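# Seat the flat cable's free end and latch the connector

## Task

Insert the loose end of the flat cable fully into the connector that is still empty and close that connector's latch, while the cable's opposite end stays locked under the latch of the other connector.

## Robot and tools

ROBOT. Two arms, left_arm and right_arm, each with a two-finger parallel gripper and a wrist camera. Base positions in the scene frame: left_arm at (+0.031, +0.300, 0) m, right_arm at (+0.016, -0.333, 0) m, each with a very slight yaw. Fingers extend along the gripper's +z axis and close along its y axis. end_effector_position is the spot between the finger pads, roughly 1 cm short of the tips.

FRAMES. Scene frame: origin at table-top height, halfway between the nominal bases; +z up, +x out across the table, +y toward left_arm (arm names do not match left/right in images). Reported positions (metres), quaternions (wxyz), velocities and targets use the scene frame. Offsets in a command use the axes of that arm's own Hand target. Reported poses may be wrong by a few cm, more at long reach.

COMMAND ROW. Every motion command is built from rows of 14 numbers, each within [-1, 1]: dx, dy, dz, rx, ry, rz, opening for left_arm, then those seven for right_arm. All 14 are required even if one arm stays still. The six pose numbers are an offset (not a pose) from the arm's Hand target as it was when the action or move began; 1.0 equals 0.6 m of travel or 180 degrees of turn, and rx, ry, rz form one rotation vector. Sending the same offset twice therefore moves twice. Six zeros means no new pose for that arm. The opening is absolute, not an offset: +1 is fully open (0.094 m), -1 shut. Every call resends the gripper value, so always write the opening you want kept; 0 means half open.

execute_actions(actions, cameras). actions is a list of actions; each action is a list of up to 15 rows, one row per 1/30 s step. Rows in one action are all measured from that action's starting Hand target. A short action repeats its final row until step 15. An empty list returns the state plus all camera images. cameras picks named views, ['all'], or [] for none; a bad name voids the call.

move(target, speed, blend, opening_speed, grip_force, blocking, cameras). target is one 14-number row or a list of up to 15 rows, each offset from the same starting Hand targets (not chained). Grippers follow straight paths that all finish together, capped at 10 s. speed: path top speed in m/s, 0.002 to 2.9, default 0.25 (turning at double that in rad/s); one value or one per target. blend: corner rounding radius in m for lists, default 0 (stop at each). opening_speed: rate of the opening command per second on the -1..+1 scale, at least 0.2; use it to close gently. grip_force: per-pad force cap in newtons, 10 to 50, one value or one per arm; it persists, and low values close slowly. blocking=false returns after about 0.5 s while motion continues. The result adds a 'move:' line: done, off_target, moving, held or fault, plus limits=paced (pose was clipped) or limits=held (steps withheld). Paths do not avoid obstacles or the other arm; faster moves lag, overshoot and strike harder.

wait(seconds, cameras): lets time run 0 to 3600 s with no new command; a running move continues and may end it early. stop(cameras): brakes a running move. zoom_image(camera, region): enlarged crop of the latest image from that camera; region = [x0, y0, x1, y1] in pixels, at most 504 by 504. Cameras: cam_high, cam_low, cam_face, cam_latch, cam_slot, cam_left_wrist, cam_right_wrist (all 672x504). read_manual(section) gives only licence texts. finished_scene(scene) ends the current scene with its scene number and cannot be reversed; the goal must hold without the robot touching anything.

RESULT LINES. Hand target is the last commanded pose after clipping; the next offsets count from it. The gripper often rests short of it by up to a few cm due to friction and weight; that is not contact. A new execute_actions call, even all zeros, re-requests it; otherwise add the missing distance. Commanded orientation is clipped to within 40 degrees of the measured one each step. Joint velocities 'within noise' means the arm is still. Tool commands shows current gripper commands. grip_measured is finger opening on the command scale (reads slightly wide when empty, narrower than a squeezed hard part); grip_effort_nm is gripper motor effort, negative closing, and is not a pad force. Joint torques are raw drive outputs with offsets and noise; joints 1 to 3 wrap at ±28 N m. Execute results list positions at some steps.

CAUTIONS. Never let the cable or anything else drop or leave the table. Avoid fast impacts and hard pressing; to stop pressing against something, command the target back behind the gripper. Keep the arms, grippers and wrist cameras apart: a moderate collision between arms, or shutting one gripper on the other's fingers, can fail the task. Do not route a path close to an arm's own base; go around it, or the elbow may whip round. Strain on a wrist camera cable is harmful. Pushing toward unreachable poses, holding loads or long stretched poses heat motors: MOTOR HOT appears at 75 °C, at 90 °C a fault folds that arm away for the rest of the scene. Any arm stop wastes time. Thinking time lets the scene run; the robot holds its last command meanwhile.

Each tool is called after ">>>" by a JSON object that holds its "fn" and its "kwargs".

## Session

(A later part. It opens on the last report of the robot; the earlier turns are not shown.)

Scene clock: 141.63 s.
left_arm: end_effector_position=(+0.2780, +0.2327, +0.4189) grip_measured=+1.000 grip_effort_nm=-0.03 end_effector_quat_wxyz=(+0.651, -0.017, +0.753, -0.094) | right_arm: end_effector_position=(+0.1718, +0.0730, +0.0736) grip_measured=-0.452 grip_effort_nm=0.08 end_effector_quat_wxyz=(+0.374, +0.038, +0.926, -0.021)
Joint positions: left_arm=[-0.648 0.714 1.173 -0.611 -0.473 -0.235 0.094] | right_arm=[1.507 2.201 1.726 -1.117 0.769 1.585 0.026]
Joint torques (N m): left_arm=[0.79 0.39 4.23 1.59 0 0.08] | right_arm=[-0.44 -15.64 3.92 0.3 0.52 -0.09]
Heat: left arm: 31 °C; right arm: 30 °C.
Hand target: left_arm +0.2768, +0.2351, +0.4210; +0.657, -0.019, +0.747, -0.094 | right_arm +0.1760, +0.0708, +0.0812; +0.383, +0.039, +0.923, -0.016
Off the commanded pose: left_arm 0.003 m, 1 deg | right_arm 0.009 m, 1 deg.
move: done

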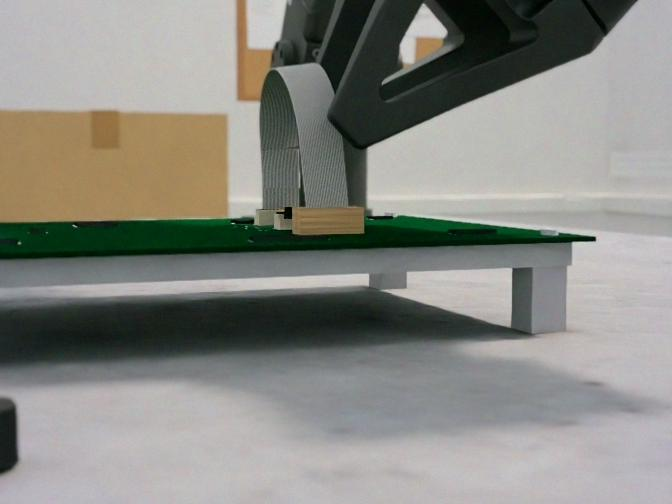

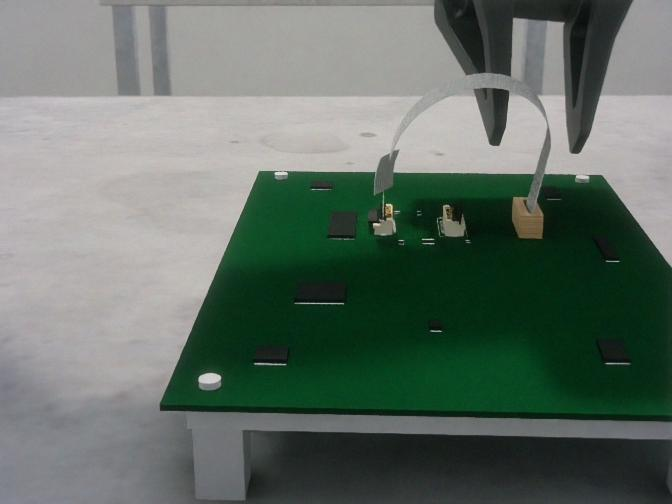

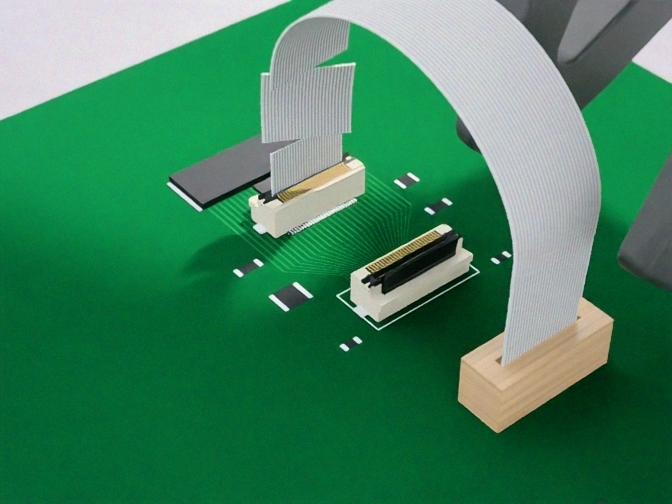

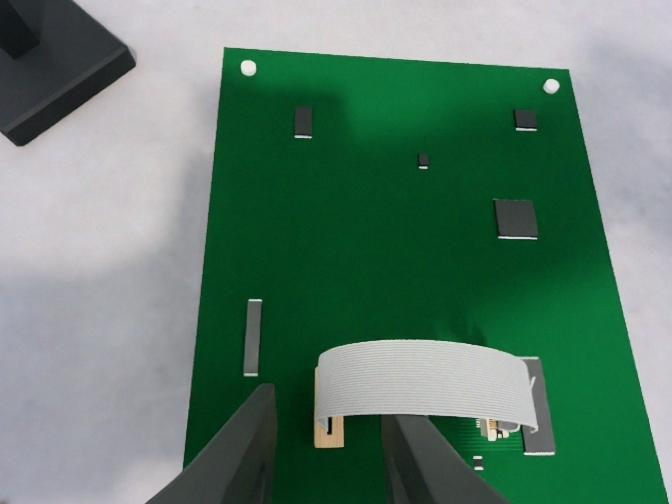

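>>> {"fn": "move", "kwargs": {"target": [[0,0,0,0,0,0,1,0,0,-0.1,0,0,0,-0.45],[0,0,0,0,0,0,1,0.054,-0.0013,-0.0915,0,-0.139,0,-0.45]], "speed": 0.1, "cameras": ["cam_face","cam_latch","cam_slot","cam_right_wrist"]}}

Scene clock: 164.53 s.
left_arm: end_effector_position=(+0.2780, +0.2327, +0.4189) grip_measured=+1.000 grip_effort_nm=-0.04 end_effector_quat_wxyz=(+0.651, -0.017, +0.753, -0.094) | right_arm: end_effector_position=(+0.1156, +0.0711, +0.0969) grip_measured=-0.452 grip_effort_nm=0.09 end_effector_quat_wxyz=(+0.558, +0.034, +0.829, -0.017)
Joint positions: left_arm=[-0.648 0.714 1.173 -0.611 -0.473 -0.235 0.094] | right_arm=[1.74 2.395 1.867 -1.551 1.124 2.134 0.026]
Joint torques (N m): left_arm=[0.77 0.4 4.21 1.59 -0.01 0.09] | right_arm=[0.57 -12.45 5.29 -0.75 0.63 0.17]
Heat: left arm: 32 °C; right arm: 32 °C.
Hand target: left_arm +0.2768, +0.2351, +0.4210; +0.657, -0.019, +0.747, -0.094 | right_arm +0.1145, +0.0754, +0.0972; +0.574, +0.035, +0.818, -0.024
Off the commanded pose: left_arm 0.003 m, 1 deg | right_arm 0.004 m, 2 deg.
joint sent to its limit (right arm) — joint 4 (wrist pitch), lower limit. The joint targets still meet the commanded pose.
move: done

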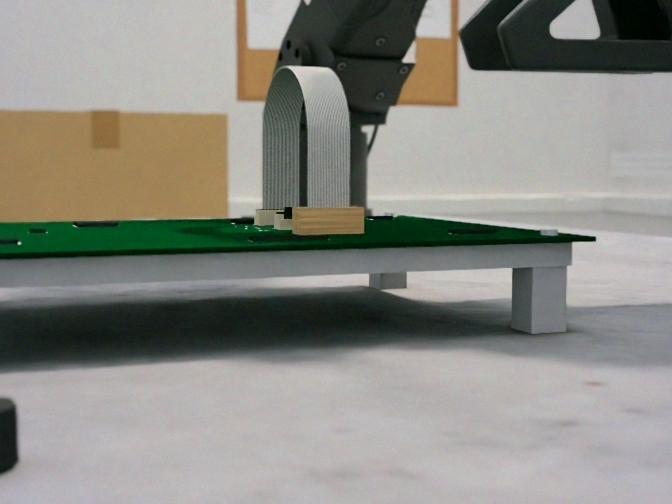

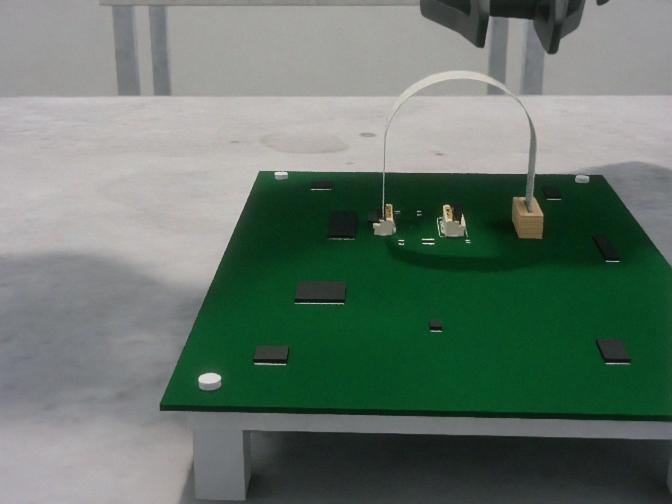

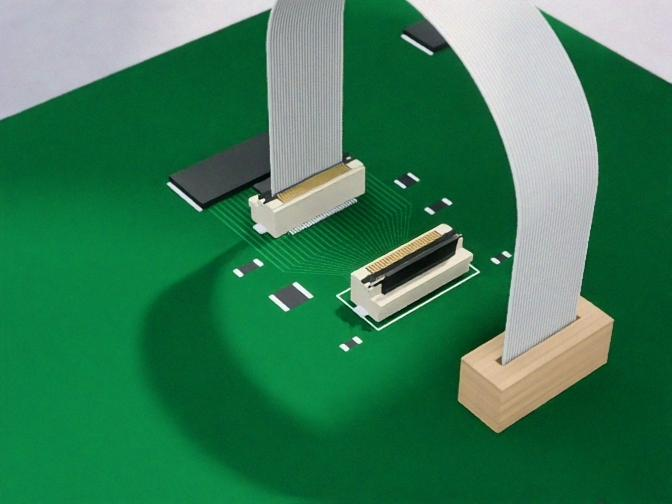

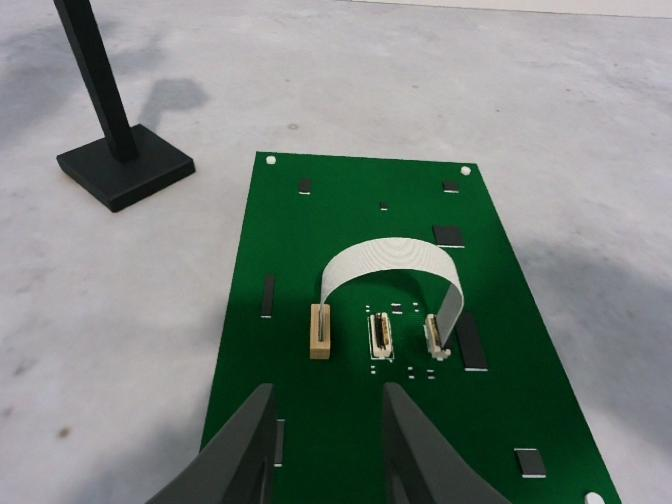

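>>> {"fn": "zoom_image", "kwargs": {"camera": "cam_right_wrist", "region": [290, 230, 490, 380]}}

Scaled by 2.520.

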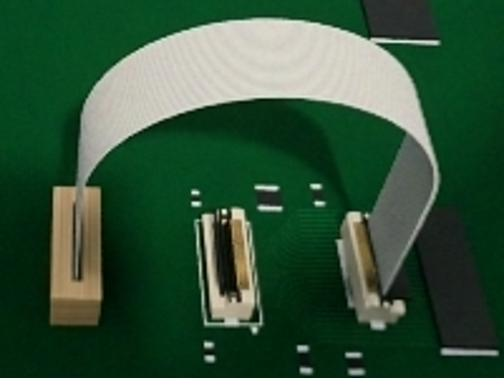

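>>> {"fn": "move", "kwargs": {"target": [0,0,0,0,0,0,1,0.0139,0.0085,0.1032,0,0,0,-0.45], "speed": 0.06, "cameras": ["cam_face","cam_latch","cam_slot","cam_right_wrist"]}}

Scene clock: 181.37 s.
left_arm: end_effector_position=(+0.2780, +0.2327, +0.4189) grip_measured=+1.000 grip_effort_nm=-0.04 end_effector_quat_wxyz=(+0.651, -0.017, +0.753, -0.094) | right_arm: end_effector_position=(+0.1660, +0.0774, +0.0685) grip_measured=-0.452 grip_effort_nm=0.09 end_effector_quat_wxyz=(+0.562, +0.042, +0.826, -0.021)
Joint positions: left_arm=[-0.648 0.714 1.173 -0.611 -0.473 -0.235 0.094] | right_arm=[1.621 2.395 1.763 -1.248 1.176 1.919 0.026]
Joint torques (N m): left_arm=[0.76 0.39 4.25 1.59 0 0.1] | right_arm=[-0.39 -13.81 3.38 -0.2 0.69 -0.06]
Heat: left arm: 33 °C; right arm: 30 °C.
Hand target: left_arm +0.2768, +0.2351, +0.4209; +0.657, -0.019, +0.747, -0.094 | right_arm +0.1700, +0.0758, +0.0682; +0.574, +0.035, +0.818, -0.024
Off the commanded pose: left_arm 0.003 m, 1 deg | right_arm 0.004 m, 2 deg.
move: done

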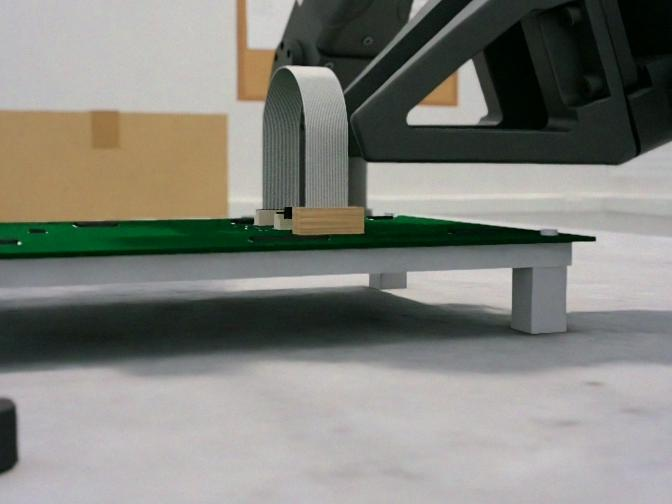

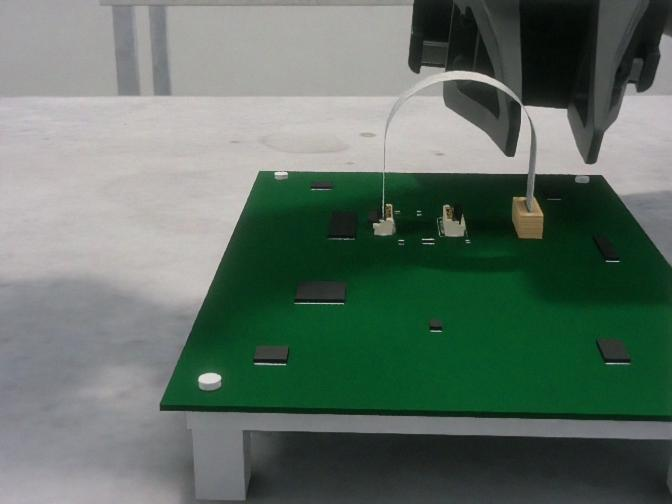

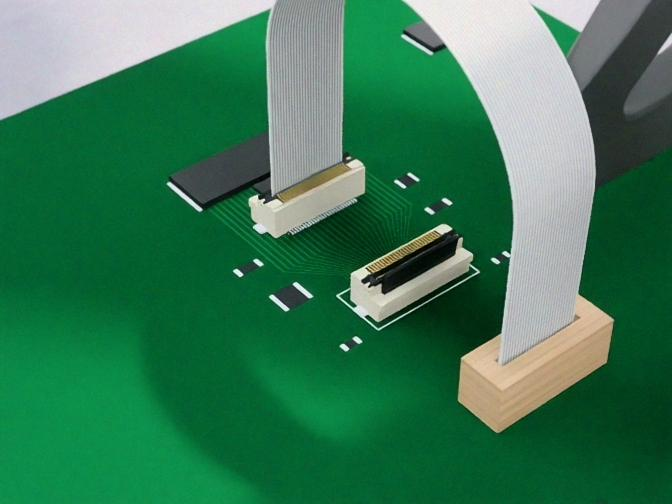

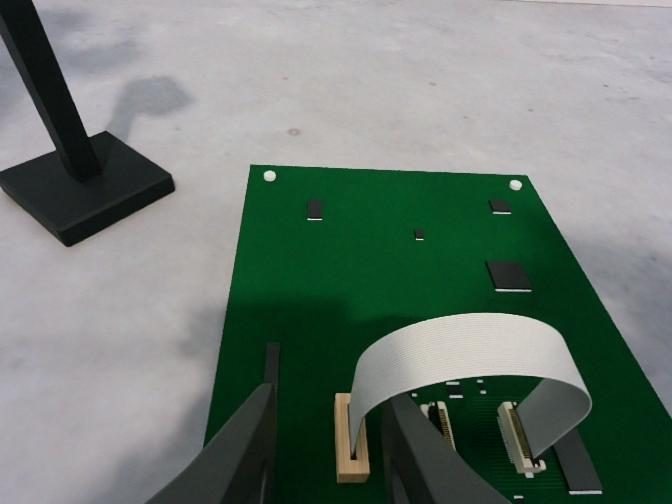

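>>> {"fn": "move", "kwargs": {"target": [0,0,0,0,0,0,1,0.0057,-0.0085,0.0185,0,0,0,-0.45], "speed": 0.05, "cameras": ["cam_face","cam_latch","cam_slot","cam_right_wrist"]}}

Scene clock: 189.53 s.
left_arm: end_effector_position=(+0.2780, +0.2327, +0.4189) grip_measured=+1.000 grip_effort_nm=-0.03 end_effector_quat_wxyz=(+0.651, -0.017, +0.753, -0.094) | right_arm: end_effector_position=(+0.1750, +0.0702, +0.0518) grip_measured=-0.452 grip_effort_nm=0.09 end_effector_quat_wxyz=(+0.563, +0.035, +0.825, -0.031)
Joint positions: left_arm=[-0.648 0.714 1.173 -0.611 -0.473 -0.235 0.094] | right_arm=[1.6 2.395 1.69 -1.15 1.182 1.864 0.026]
Joint torques (N m): left_arm=[0.76 0.43 4.22 1.59 0 0.07] | right_arm=[-0.32 -16.13 3.21 -0.16 0.67 -0.06]
Heat: left arm: 33 °C; right arm: 30 °C.
Hand target: left_arm +0.2768, +0.2351, +0.4209; +0.657, -0.019, +0.747, -0.094 | right_arm +0.1788, +0.0699, +0.0612; +0.574, +0.035, +0.818, -0.024
Off the commanded pose: left_arm 0.003 m, 1 deg | right_arm 0.010 m, 2 deg.
move: done

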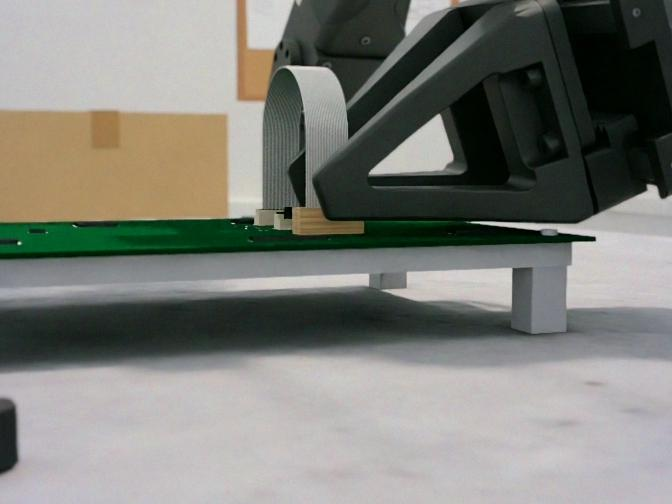

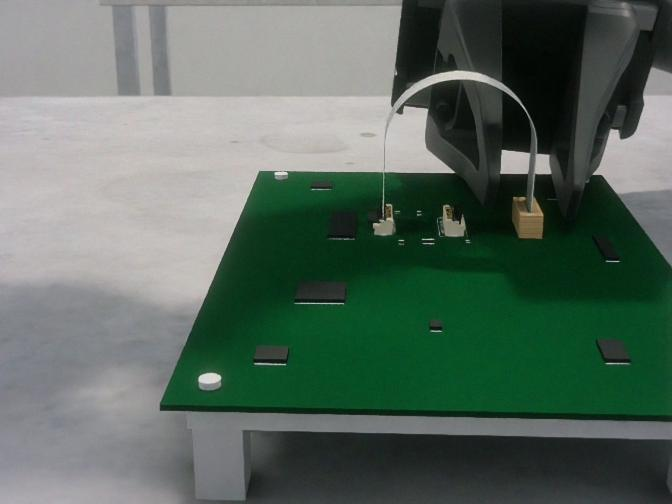

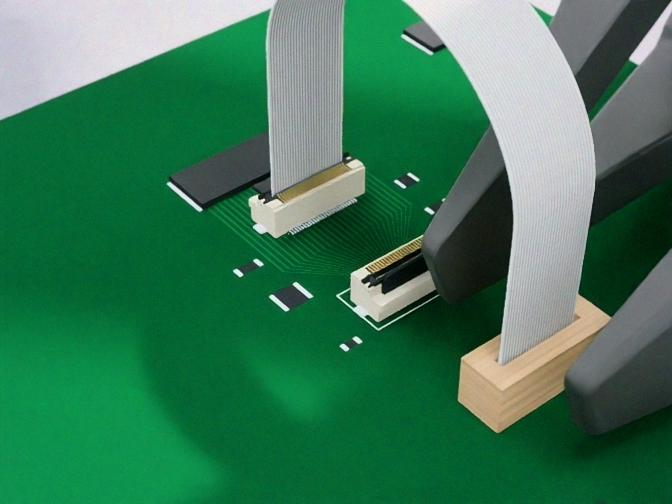

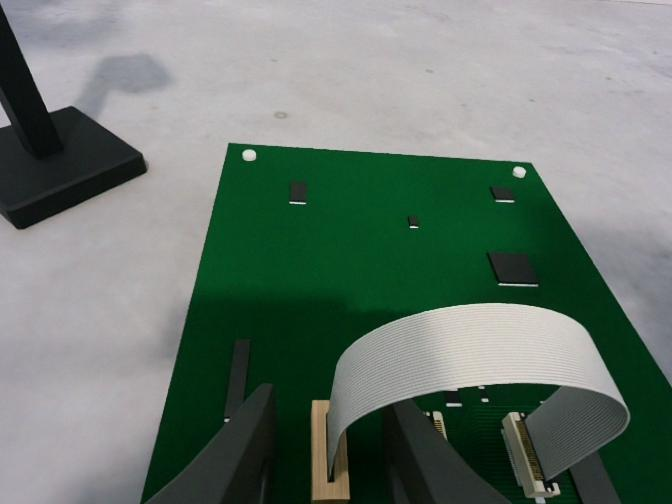

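>>> {"fn": "move", "kwargs": {"target": [0,0,0,0,0,0,1,-0.014,0.0002,-0.0055,0,0,0,-0.45], "speed": 0.05, "cameras": ["cam_face","cam_latch"]}}

Scene clock: 193.27 s.
left_arm: end_effector_position=(+0.2780, +0.2327, +0.4189) grip_measured=+1.000 grip_effort_nm=-0.03 end_effector_quat_wxyz=(+0.651, -0.017, +0.753, -0.094) | right_arm: end_effector_position=(+0.1750, +0.0701, +0.0518) grip_measured=-0.452 grip_effort_nm=0.09 end_effector_quat_wxyz=(+0.563, +0.033, +0.825, -0.032)
Joint positions: left_arm=[-0.648 0.714 1.173 -0.611 -0.473 -0.235 0.094] | right_arm=[1.6 2.395 1.69 -1.151 1.182 1.861 0.026]
Joint torques (N m): left_arm=[0.76 0.43 4.25 1.59 -0.01 0.08] | right_arm=[-0.51 -17.83 3.93 -0.36 0.73 -0.09]
Heat: left arm: 33 °C; right arm: 30 °C.
Hand target: left_arm +0.2768, +0.2351, +0.4209; +0.657, -0.019, +0.747, -0.094 | right_arm +0.1786, +0.0700, +0.0702; +0.574, +0.035, +0.818, -0.024
Off the commanded pose: left_arm 0.003 m, 1 deg | right_arm 0.019 m, 2 deg.
move: off_target (right_arm)

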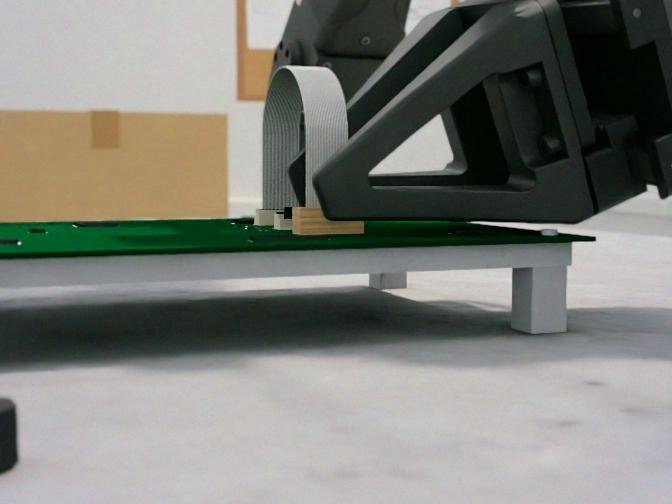

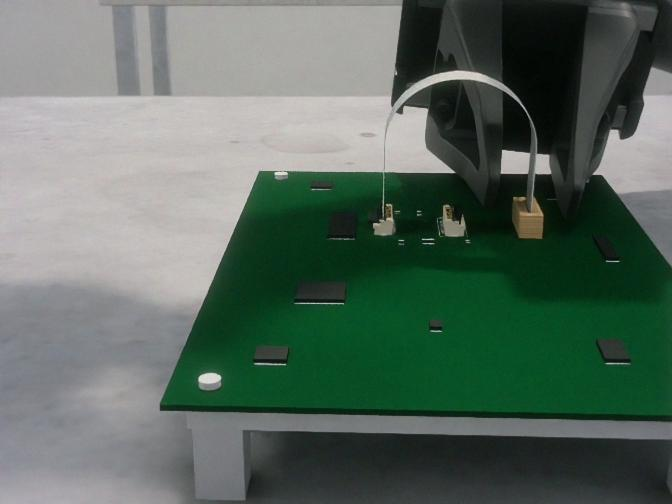

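>>> {"fn": "move", "kwargs": {"target": [0,0,0,0,0,0,1,-0.014,0.0002,-0.0055,0,0,0,-0.45], "speed": 0.05}}

Scene clock: 197.60 s.
left_arm: end_effector_position=(+0.2780, +0.2327, +0.4189) grip_measured=+1.000 grip_effort_nm=-0.03 end_effector_quat_wxyz=(+0.651, -0.017, +0.753, -0.094) | right_arm: end_effector_position=(+0.1751, +0.0665, +0.0530) grip_measured=-0.452 grip_effort_nm=0.09 end_effector_quat_wxyz=(+0.564, +0.025, +0.824, -0.043)
Joint positions: left_arm=[-0.648 0.714 1.173 -0.611 -0.473 -0.235 0.094] | right_arm=[1.6 2.395 1.69 -1.178 1.182 1.861 0.026]
Joint torques (N m): left_arm=[0.77 0.38 4.21 1.58 -0.01 0.08] | right_arm=[-0.29 -19.19 4.7 -0.47 0.71 -0.02]
Heat: left arm: 33 °C; right arm: 31 °C.
Hand target: left_arm +0.2768, +0.2351, +0.4209; +0.657, -0.019, +0.747, -0.094 | right_arm +0.1783, +0.0702, +0.0792; +0.574, +0.035, +0.818, -0.024
Off the commanded pose: left_arm 0.003 m, 1 deg | right_arm 0.027 m, 3 deg.
move: off_target (right_arm)

>>> {"fn": "move", "kwargs": {"target": [0,0,0,0,0,0,1,-0.014,0.0002,-0.0055,0,0,0,-0.45], "speed": 0.05}}

>>> {"fn": "wait", "kwargs": {"seconds": 0.5}}

Scene clock: 202.30 s.
left_arm: end_effector_position=(+0.2780, +0.2327, +0.4189) grip_measured=+1.000 grip_effort_nm=-0.03 end_effector_quat_wxyz=(+0.651, -0.017, +0.753, -0.094) | right_arm: end_effector_position=(+0.1752, +0.0637, +0.0612) grip_measured=-0.452 grip_effort_nm=0.09 end_effector_quat_wxyz=(+0.564, +0.022, +0.824, -0.048)
Joint positions: left_arm=[-0.648 0.714 1.173 -0.611 -0.473 -0.235 0.094] | right_arm=[1.6 2.377 1.69 -1.208 1.183 1.861 0.026]
Joint torques (N m): left_arm=[0.79 0.4 4.18 1.58 0 0.07] | right_arm=[-0.24 -18.82 5.67 -0.44 0.69 -0.04]
Heat: left arm: 33 °C; right arm: 31 °C.
Hand target: left_arm +0.2768, +0.2351, +0.4209; +0.657, -0.019, +0.747, -0.094 | right_arm +0.1781, +0.0703, +0.0882; +0.574, +0.035, +0.818, -0.024
Off the commanded pose: left_arm 0.003 m, 1 deg | right_arm 0.028 m, 3 deg.
move: off_target (right_arm)

Scene clock: 202.80 s.
left_arm: end_effector_position=(+0.2780, +0.2327, +0.4189) grip_measured=+1.000 grip_effort_nm=-0.03 end_effector_quat_wxyz=(+0.651, -0.017, +0.753, -0.094) | right_arm: end_effector_position=(+0.1752, +0.0636, +0.0612) grip_measured=-0.452 grip_effort_nm=0.09 end_effector_quat_wxyz=(+0.564, +0.022, +0.824, -0.048)
Joint positions: left_arm=[-0.648 0.714 1.173 -0.611 -0.473 -0.235 0.094] | right_arm=[1.6 2.377 1.69 -1.208 1.183 1.861 0.026]
Joint torques (N m): left_arm=[0.79 0.4 4.25 1.58 0 0.08] | right_arm=[-0.06 -18.93 5.71 -0.41 0.7 -0.04]
Heat: left arm: 33 °C; right arm: 32 °C.
Hand target: left_arm +0.2768, +0.2351, +0.4209; +0.657, -0.019, +0.747, -0.094 | right_arm +0.1781, +0.0703, +0.0882; +0.574, +0.035, +0.818, -0.024
Tool commands: left_gripper/opening=+1.0 right_gripper/opening=-0.45
Off the commanded pose: left_arm 0.003 m, 1 deg | right_arm 0.028 m, 3 deg.
wait: 0.50 s; at rest by 0.17 s

>>> {"fn": "wait", "kwargs": {"seconds": 0, "cameras": ["cam_face","cam_latch","cam_slot","cam_right_wrist"]}}

Scene clock: 204.77 s.
left_arm: end_effector_position=(+0.2780, +0.2327, +0.4189) grip_measured=+1.000 grip_effort_nm=-0.04 end_effector_quat_wxyz=(+0.651, -0.017, +0.753, -0.094) | right_arm: end_effector_position=(+0.1752, +0.0636, +0.0612) grip_measured=-0.452 grip_effort_nm=0.09 end_effector_quat_wxyz=(+0.564, +0.022, +0.824, -0.048)
Joint positions: left_arm=[-0.648 0.714 1.173 -0.611 -0.473 -0.235 0.094] | right_arm=[1.6 2.377 1.69 -1.208 1.183 1.861 0.026]
Joint torques (N m): left_arm=[0.8 0.42 4.16 1.59 0 0.07] | right_arm=[-0.23 -18.69 5.63 -0.46 0.69 -0.02]
Heat: left arm: 33 °C; right arm: 32 °C.
Hand target: left_arm +0.2768, +0.2351, +0.4209; +0.657, -0.019, +0.747, -0.094 | right_arm +0.1781, +0.0703, +0.0882; +0.574, +0.035, +0.818, -0.024
Tool commands: left_gripper/opening=+1.0 right_gripper/opening=-0.45
Off the commanded pose: left_arm 0.003 m, 1 deg | right_arm 0.028 m, 3 deg.

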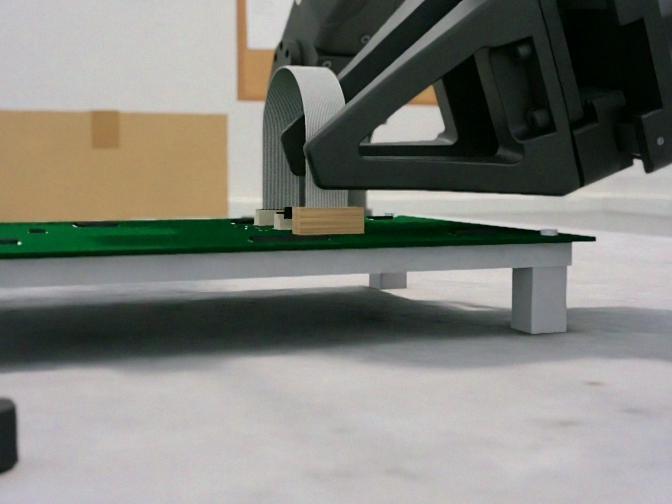

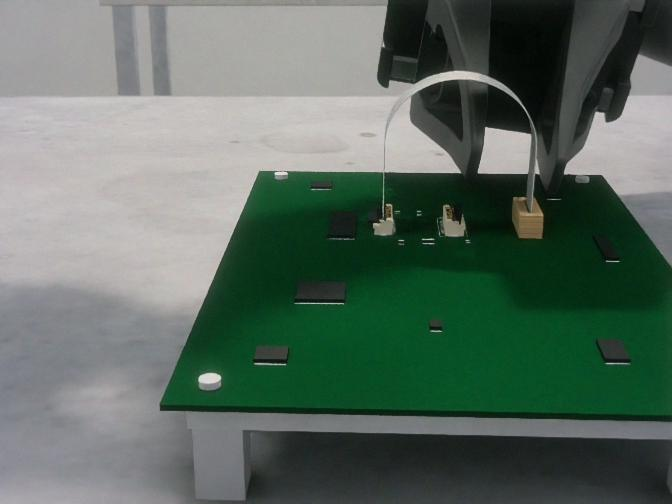

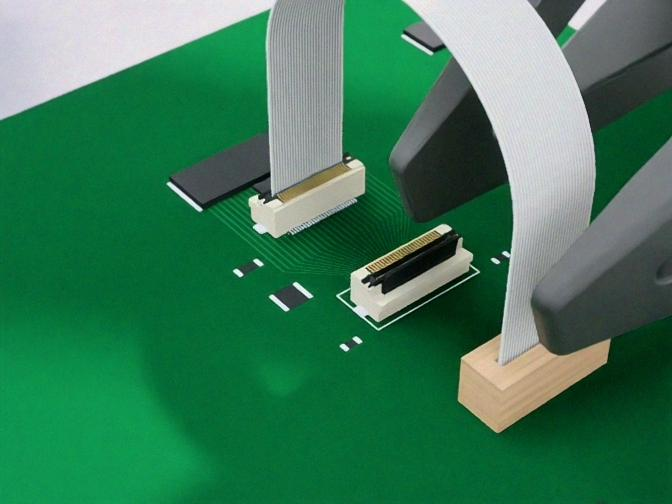

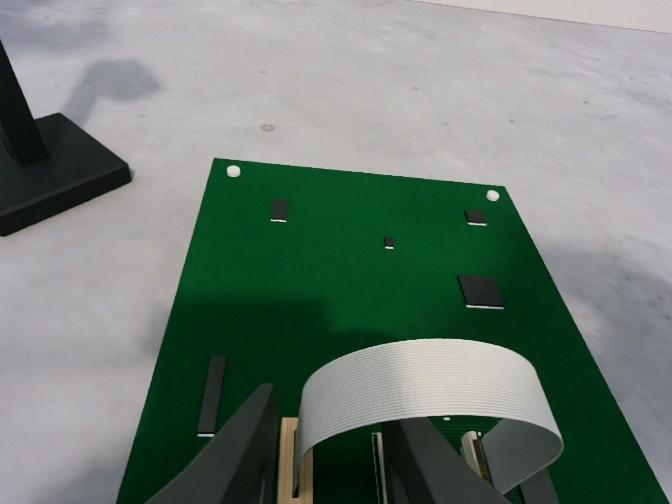

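>>> {"fn": "move", "kwargs": {"target": [0,0,0,0,0,0,1,0.0,0.0125,0,-0.010,0,-0.004,-0.45], "speed": 0.05, "cameras": ["cam_face","cam_latch","cam_right_wrist"]}}

Scene clock: 208.33 s.
left_arm: end_effector_position=(+0.2780, +0.2327, +0.4189) grip_measured=+1.000 grip_effort_nm=-0.03 end_effector_quat_wxyz=(+0.651, -0.017, +0.753, -0.094) | right_arm: end_effector_position=(+0.1755, +0.0739, +0.0643) grip_measured=-0.452 grip_effort_nm=0.08 end_effector_quat_wxyz=(+0.564, +0.008, +0.825, -0.039)
Joint positions: left_arm=[-0.648 0.714 1.173 -0.611 -0.473 -0.235 0.094] | right_arm=[1.6 2.365 1.69 -1.139 1.19 1.773 0.026]
Joint torques (N m): left_arm=[0.77 0.38 4.19 1.58 -0.01 0.07] | right_arm=[-0.28 -19.07 4.25 -0.09 0.69 -0.07]
Heat: left arm: 33 °C; right arm: 34 °C.
Hand target: left_arm +0.2768, +0.2351, +0.4209; +0.657, -0.019, +0.747, -0.094 | right_arm +0.1787, +0.0778, +0.0882; +0.574, +0.021, +0.818, -0.015
Off the commanded pose: left_arm 0.003 m, 1 deg | right_arm 0.024 m, 3 deg.
move: off_target (right_arm)

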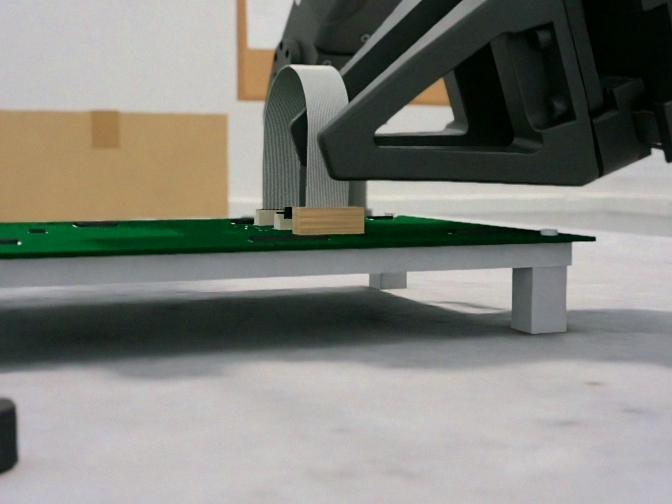

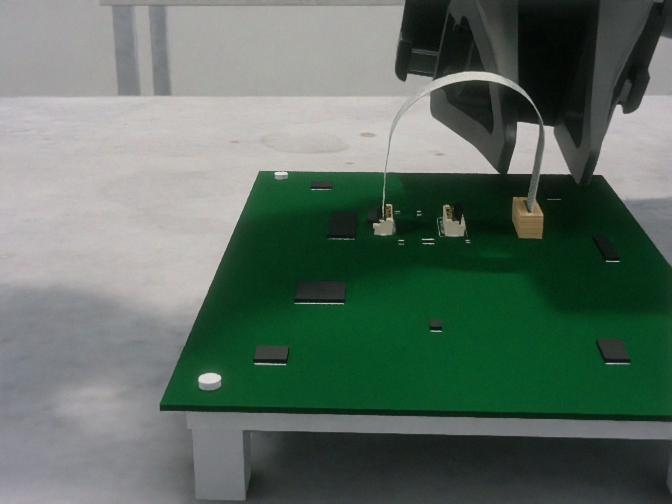

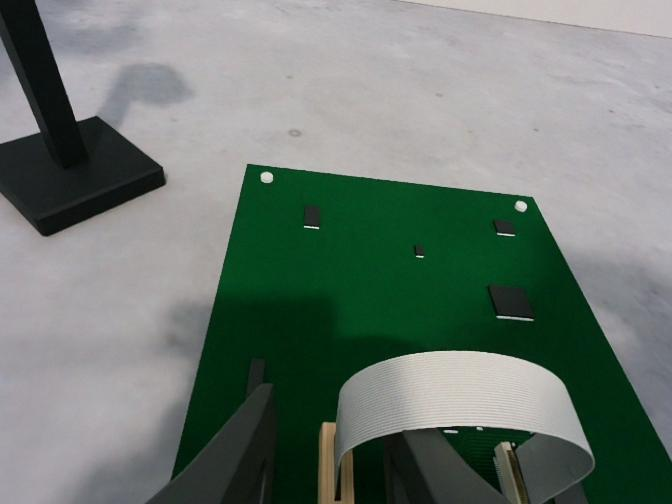

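>>> {"fn": "move", "kwargs": {"target": [0,0,0,0,0,0,1,0.0,-0.0075,0,0,0,0.0185,-0.45], "speed": 0.05, "cameras": ["cam_face","cam_latch","cam_right_wrist"]}}

Scene clock: 218.43 s.
left_arm: end_effector_position=(+0.2780, +0.2327, +0.4189) grip_measured=+1.000 grip_effort_nm=-0.03 end_effector_quat_wxyz=(+0.651, -0.017, +0.753, -0.094) | right_arm: end_effector_position=(+0.1755, +0.0726, +0.0667) grip_measured=-0.452 grip_effort_nm=0.09 end_effector_quat_wxyz=(+0.564, +0.028, +0.825, -0.023)
Joint positions: left_arm=[-0.648 0.714 1.173 -0.611 -0.473 -0.235 0.094] | right_arm=[1.6 2.35 1.675 -1.127 1.19 1.813 0.026]
Joint torques (N m): left_arm=[0.79 0.39 4.18 1.59 -0.01 0.09] | right_arm=[-0.18 -19.18 3.38 -0.08 0.69 0.14]
Heat: left arm: 34 °C; right arm: 39 °C.
Hand target: left_arm +0.2768, +0.2351, +0.4209; +0.657, -0.019, +0.747, -0.094 | right_arm +0.1785, +0.0732, +0.0882; +0.574, +0.045, +0.818, +0.002
Off the commanded pose: left_arm 0.003 m, 1 deg | right_arm 0.022 m, 4 deg.
move: off_target (right_arm)

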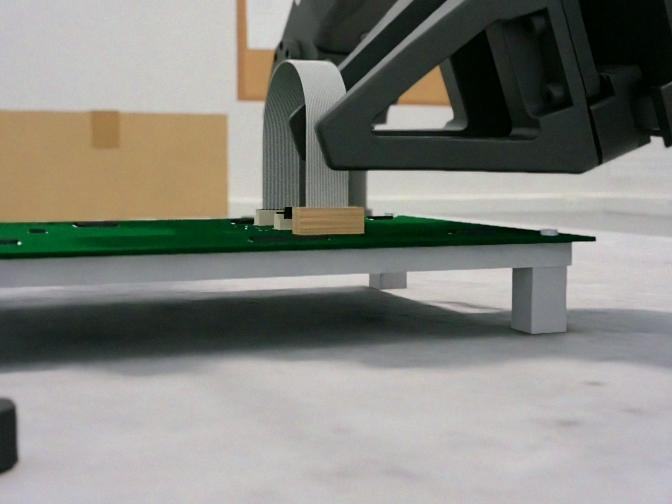

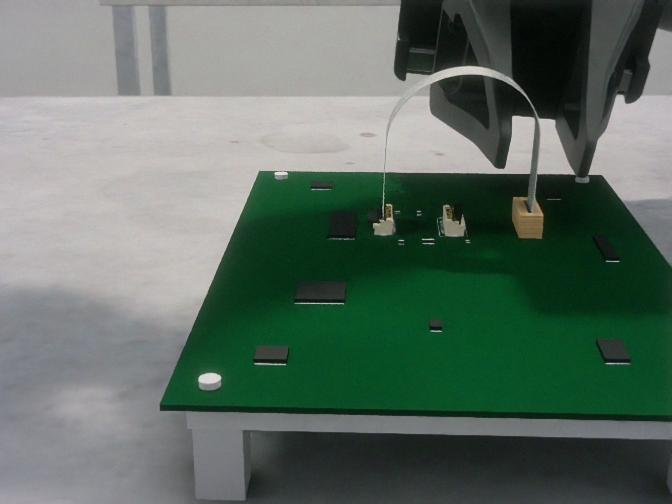

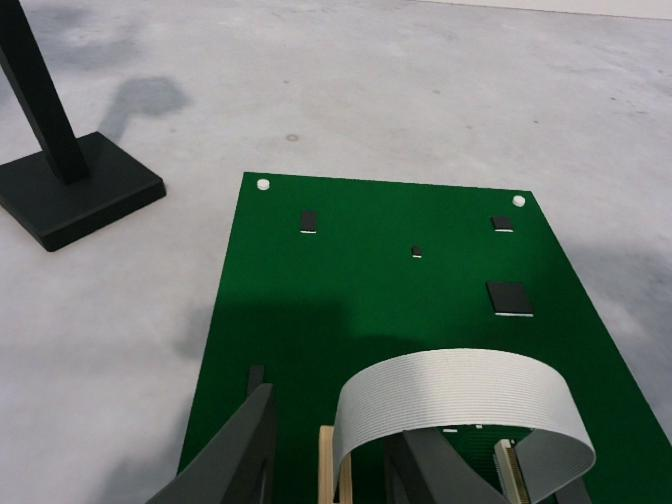

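>>> {"fn": "move", "kwargs": {"target": [0,0,0,0,0,0,1,0.028,-0.003,0.011,0,0,0,-0.45], "speed": 0.04, "cameras": ["cam_face","cam_latch","cam_right_wrist"]}}

Scene clock: 224.33 s.
left_arm: end_effector_position=(+0.2780, +0.2327, +0.4189) grip_measured=+1.000 grip_effort_nm=-0.03 end_effector_quat_wxyz=(+0.651, -0.017, +0.753, -0.094) | right_arm: end_effector_position=(+0.1756, +0.0730, +0.0586) grip_measured=-0.452 grip_effort_nm=0.08 end_effector_quat_wxyz=(+0.564, +0.037, +0.825, -0.010)
Joint positions: left_arm=[-0.648 0.714 1.173 -0.611 -0.473 -0.235 0.094] | right_arm=[1.6 2.35 1.643 -1.066 1.19 1.816 0.026]
Joint torques (N m): left_arm=[0.76 0.42 4.18 1.59 0.01 0.1] | right_arm=[-0.43 -16.54 3.36 -0.05 0.73 0.1]
Heat: left arm: 34 °C; right arm: 38 °C.
Hand target: left_arm +0.2768, +0.2351, +0.4209; +0.657, -0.019, +0.747, -0.094 | right_arm +0.1789, +0.0724, +0.0701; +0.574, +0.045, +0.818, +0.002
Off the commanded pose: left_arm 0.003 m, 1 deg | right_arm 0.012 m, 2 deg.
move: off_target (right_arm)

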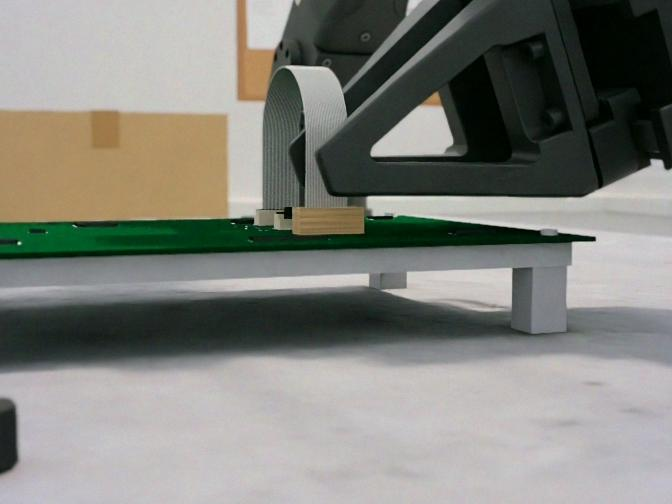

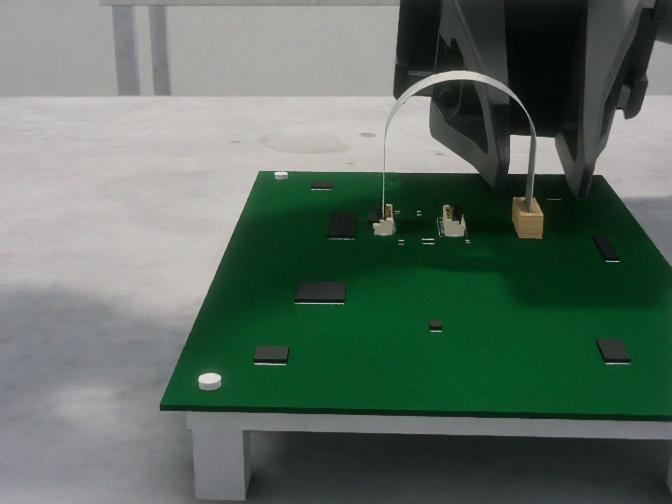

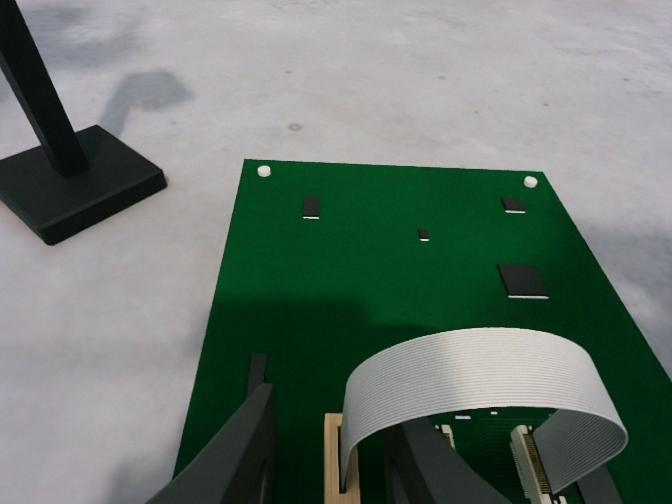

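>>> {"fn": "move", "kwargs": {"target": [[0,0,0,0,0,0,1,0,-0.008,0,0,0,-0.006,-0.45],[0,0,0,0,0,0,1,0,-0.008,0,0,0,-0.006,-1]], "speed": 0.04, "opening_speed": 0.4, "grip_force": 25, "cameras": ["cam_face","cam_latch","cam_slot","cam_right_wrist"]}}

Scene clock: 230.33 s.
left_arm: end_effector_position=(+0.2780, +0.2327, +0.4189) grip_measured=+1.000 grip_effort_nm=-0.03 end_effector_quat_wxyz=(+0.651, -0.017, +0.753, -0.094) | right_arm: end_effector_position=(+0.1758, +0.0697, +0.0522) grip_measured=-0.822 grip_effort_nm=-0.59 end_effector_quat_wxyz=(+0.565, +0.034, +0.825, -0.011)
Joint positions: left_arm=[-0.648 0.714 1.173 -0.611 -0.473 -0.235 0.094] | right_arm=[1.6 2.35 1.613 -1.035 1.192 1.808 0.008]
Joint torques (N m): left_arm=[0.77 0.44 4.22 1.59 0 0.09] | right_arm=[-0.21 -17.96 3.33 -0.19 0.69 0]
Heat: left arm: 34 °C; right arm: 38 °C.
Hand target: left_arm +0.2768, +0.2351, +0.4209; +0.657, -0.019, +0.747, -0.094 | right_arm +0.1786, +0.0677, +0.0699; +0.574, +0.037, +0.818, -0.004
Off the commanded pose: left_arm 0.003 m, 1 deg | right_arm 0.018 m, 2 deg.
grip_force (N): 25, 25
move: off_target (right_arm); target 2's new opening was sent with right_arm's hand 0.018 m and 2 deg from that target

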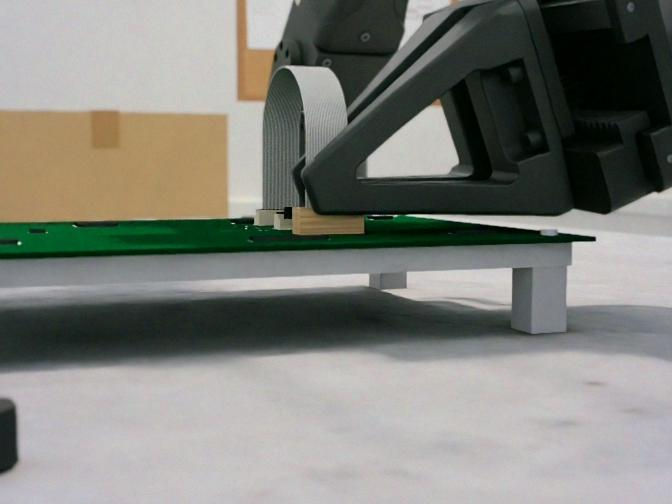

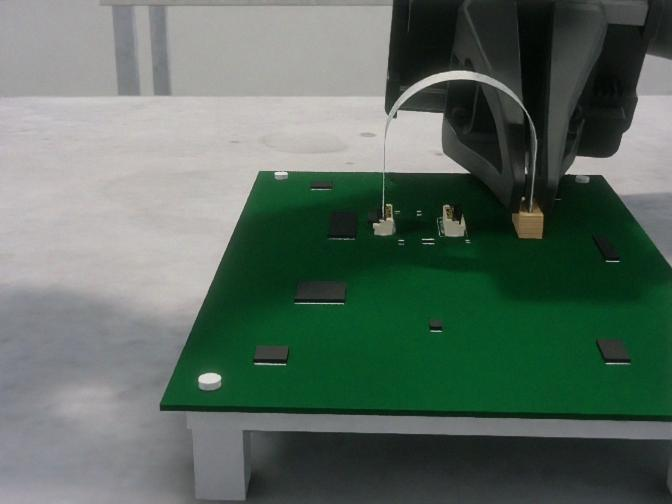

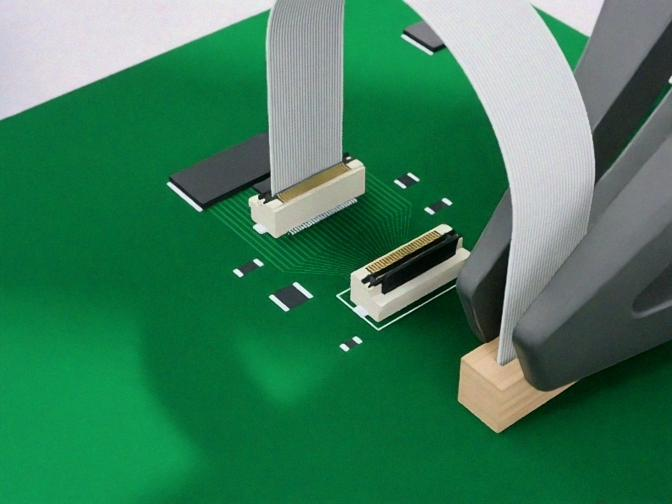

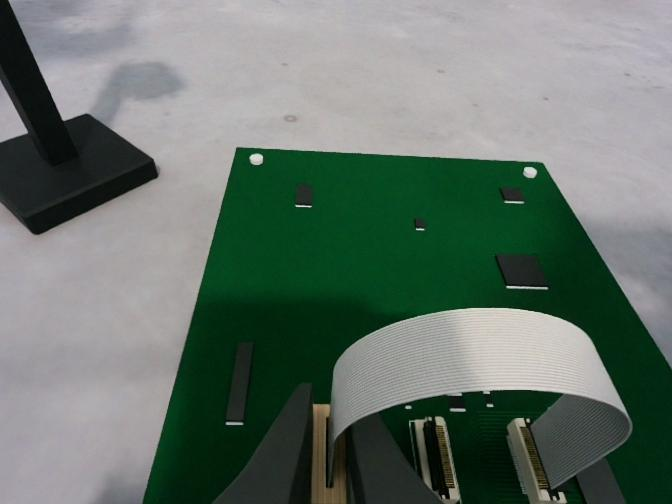

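>>> {"fn": "move", "kwargs": {"target": [[0,0,0,0,0,0,1,0,0,0,0,0,0,-0.6],[0,0,0,0,0,0,1,-0.031,0.002,-0.012,0,0,0,-0.6]], "speed": 0.04, "cameras": ["cam_face","cam_latch"]}}

Scene clock: 236.13 s.
left_arm: end_effector_position=(+0.2780, +0.2327, +0.4189) grip_measured=+1.000 grip_effort_nm=-0.03 end_effector_quat_wxyz=(+0.651, -0.017, +0.753, -0.094) | right_arm: end_effector_position=(+0.1759, +0.0635, +0.0644) grip_measured=-0.602 grip_effort_nm=0.09 end_effector_quat_wxyz=(+0.565, +0.025, +0.824, -0.024)
Joint positions: left_arm=[-0.648 0.714 1.173 -0.611 -0.473 -0.235 0.094] | right_arm=[1.6 2.322 1.613 -1.094 1.192 1.808 0.019]
Joint torques (N m): left_arm=[0.76 0.43 4.25 1.58 0.01 0.08] | right_arm=[-0.18 -18.43 5.22 -0.28 0.69 -0.03]
Heat: left arm: 34 °C; right arm: 38 °C.
Hand target: left_arm +0.2768, +0.2351, +0.4209; +0.657, -0.019, +0.747, -0.094 | right_arm +0.1782, +0.0682, +0.0898; +0.574, +0.037, +0.818, -0.004
Off the commanded pose: left_arm 0.003 m, 1 deg | right_arm 0.026 m, 3 deg.
grip_force (N): 25, 25
move: off_target (right_arm)

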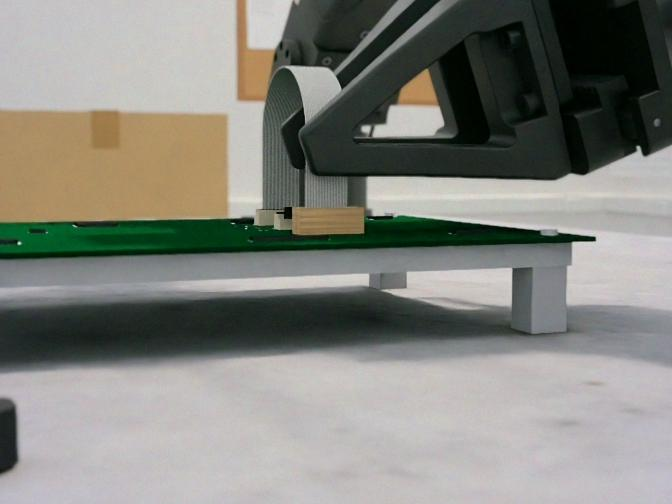

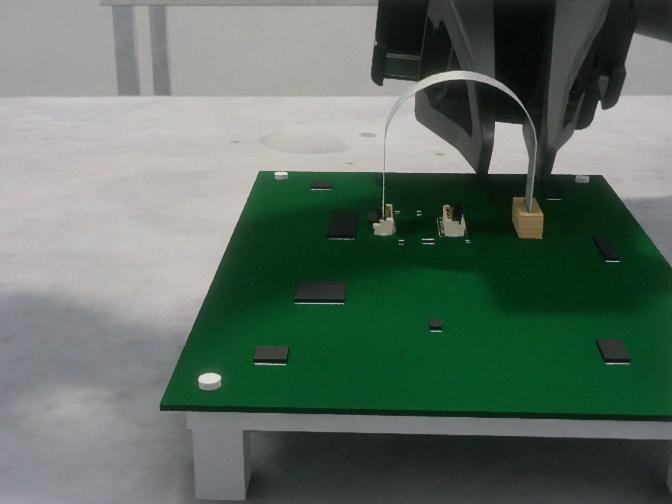

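>>> {"fn": "move", "kwargs": {"target": [0,0,0,0,0,0,1,0.005,0.008,0.002,0,0,0,-0.6], "speed": 0.04, "cameras": ["cam_face","cam_latch"]}}

Scene clock: 239.30 s.
left_arm: end_effector_position=(+0.2780, +0.2327, +0.4189) grip_measured=+1.000 grip_effort_nm=-0.04 end_effector_quat_wxyz=(+0.651, -0.017, +0.753, -0.094) | right_arm: end_effector_position=(+0.1758, +0.0651, +0.0660) grip_measured=-0.602 grip_effort_nm=0.09 end_effector_quat_wxyz=(+0.565, +0.027, +0.824, -0.022)
Joint positions: left_arm=[-0.648 0.714 1.173 -0.611 -0.473 -0.235 0.094] | right_arm=[1.6 2.322 1.62 -1.096 1.192 1.808 0.019]
Joint torques (N m): left_arm=[0.73 0.39 4.19 1.58 -0.01 0.07] | right_arm=[-0.21 -16.42 6.56 -0.27 0.66 -0.07]
Heat: left arm: 34 °C; right arm: 38 °C.
Hand target: left_arm +0.2768, +0.2351, +0.4209; +0.657, -0.019, +0.747, -0.094 | right_arm +0.1786, +0.0731, +0.0868; +0.574, +0.037, +0.818, -0.004
Off the commanded pose: left_arm 0.003 m, 1 deg | right_arm 0.022 m, 3 deg.
grip_force (N): 25, 25
move: off_target (right_arm)

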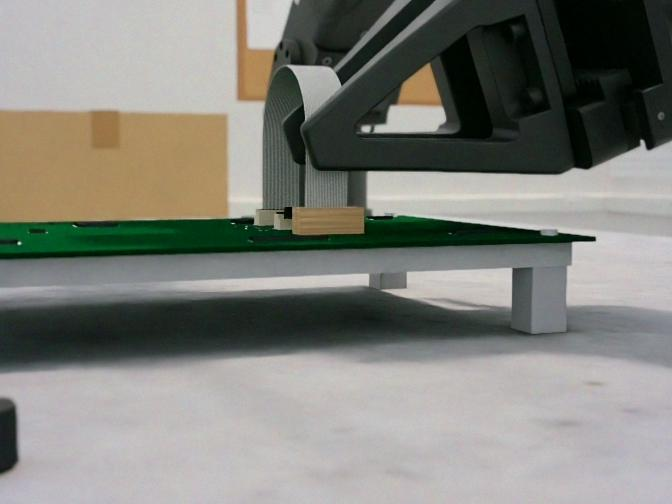

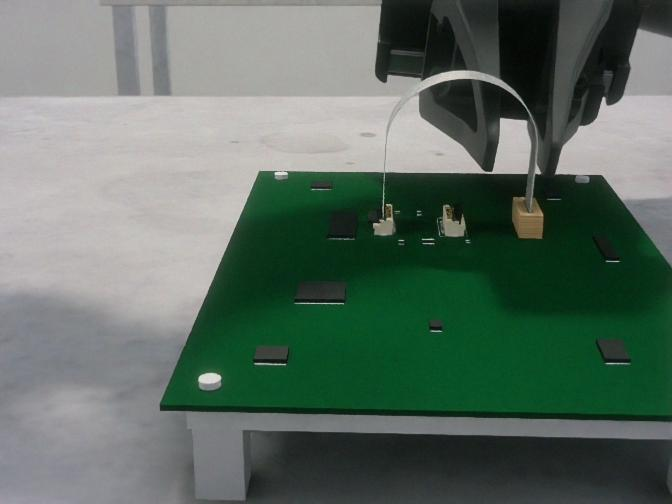

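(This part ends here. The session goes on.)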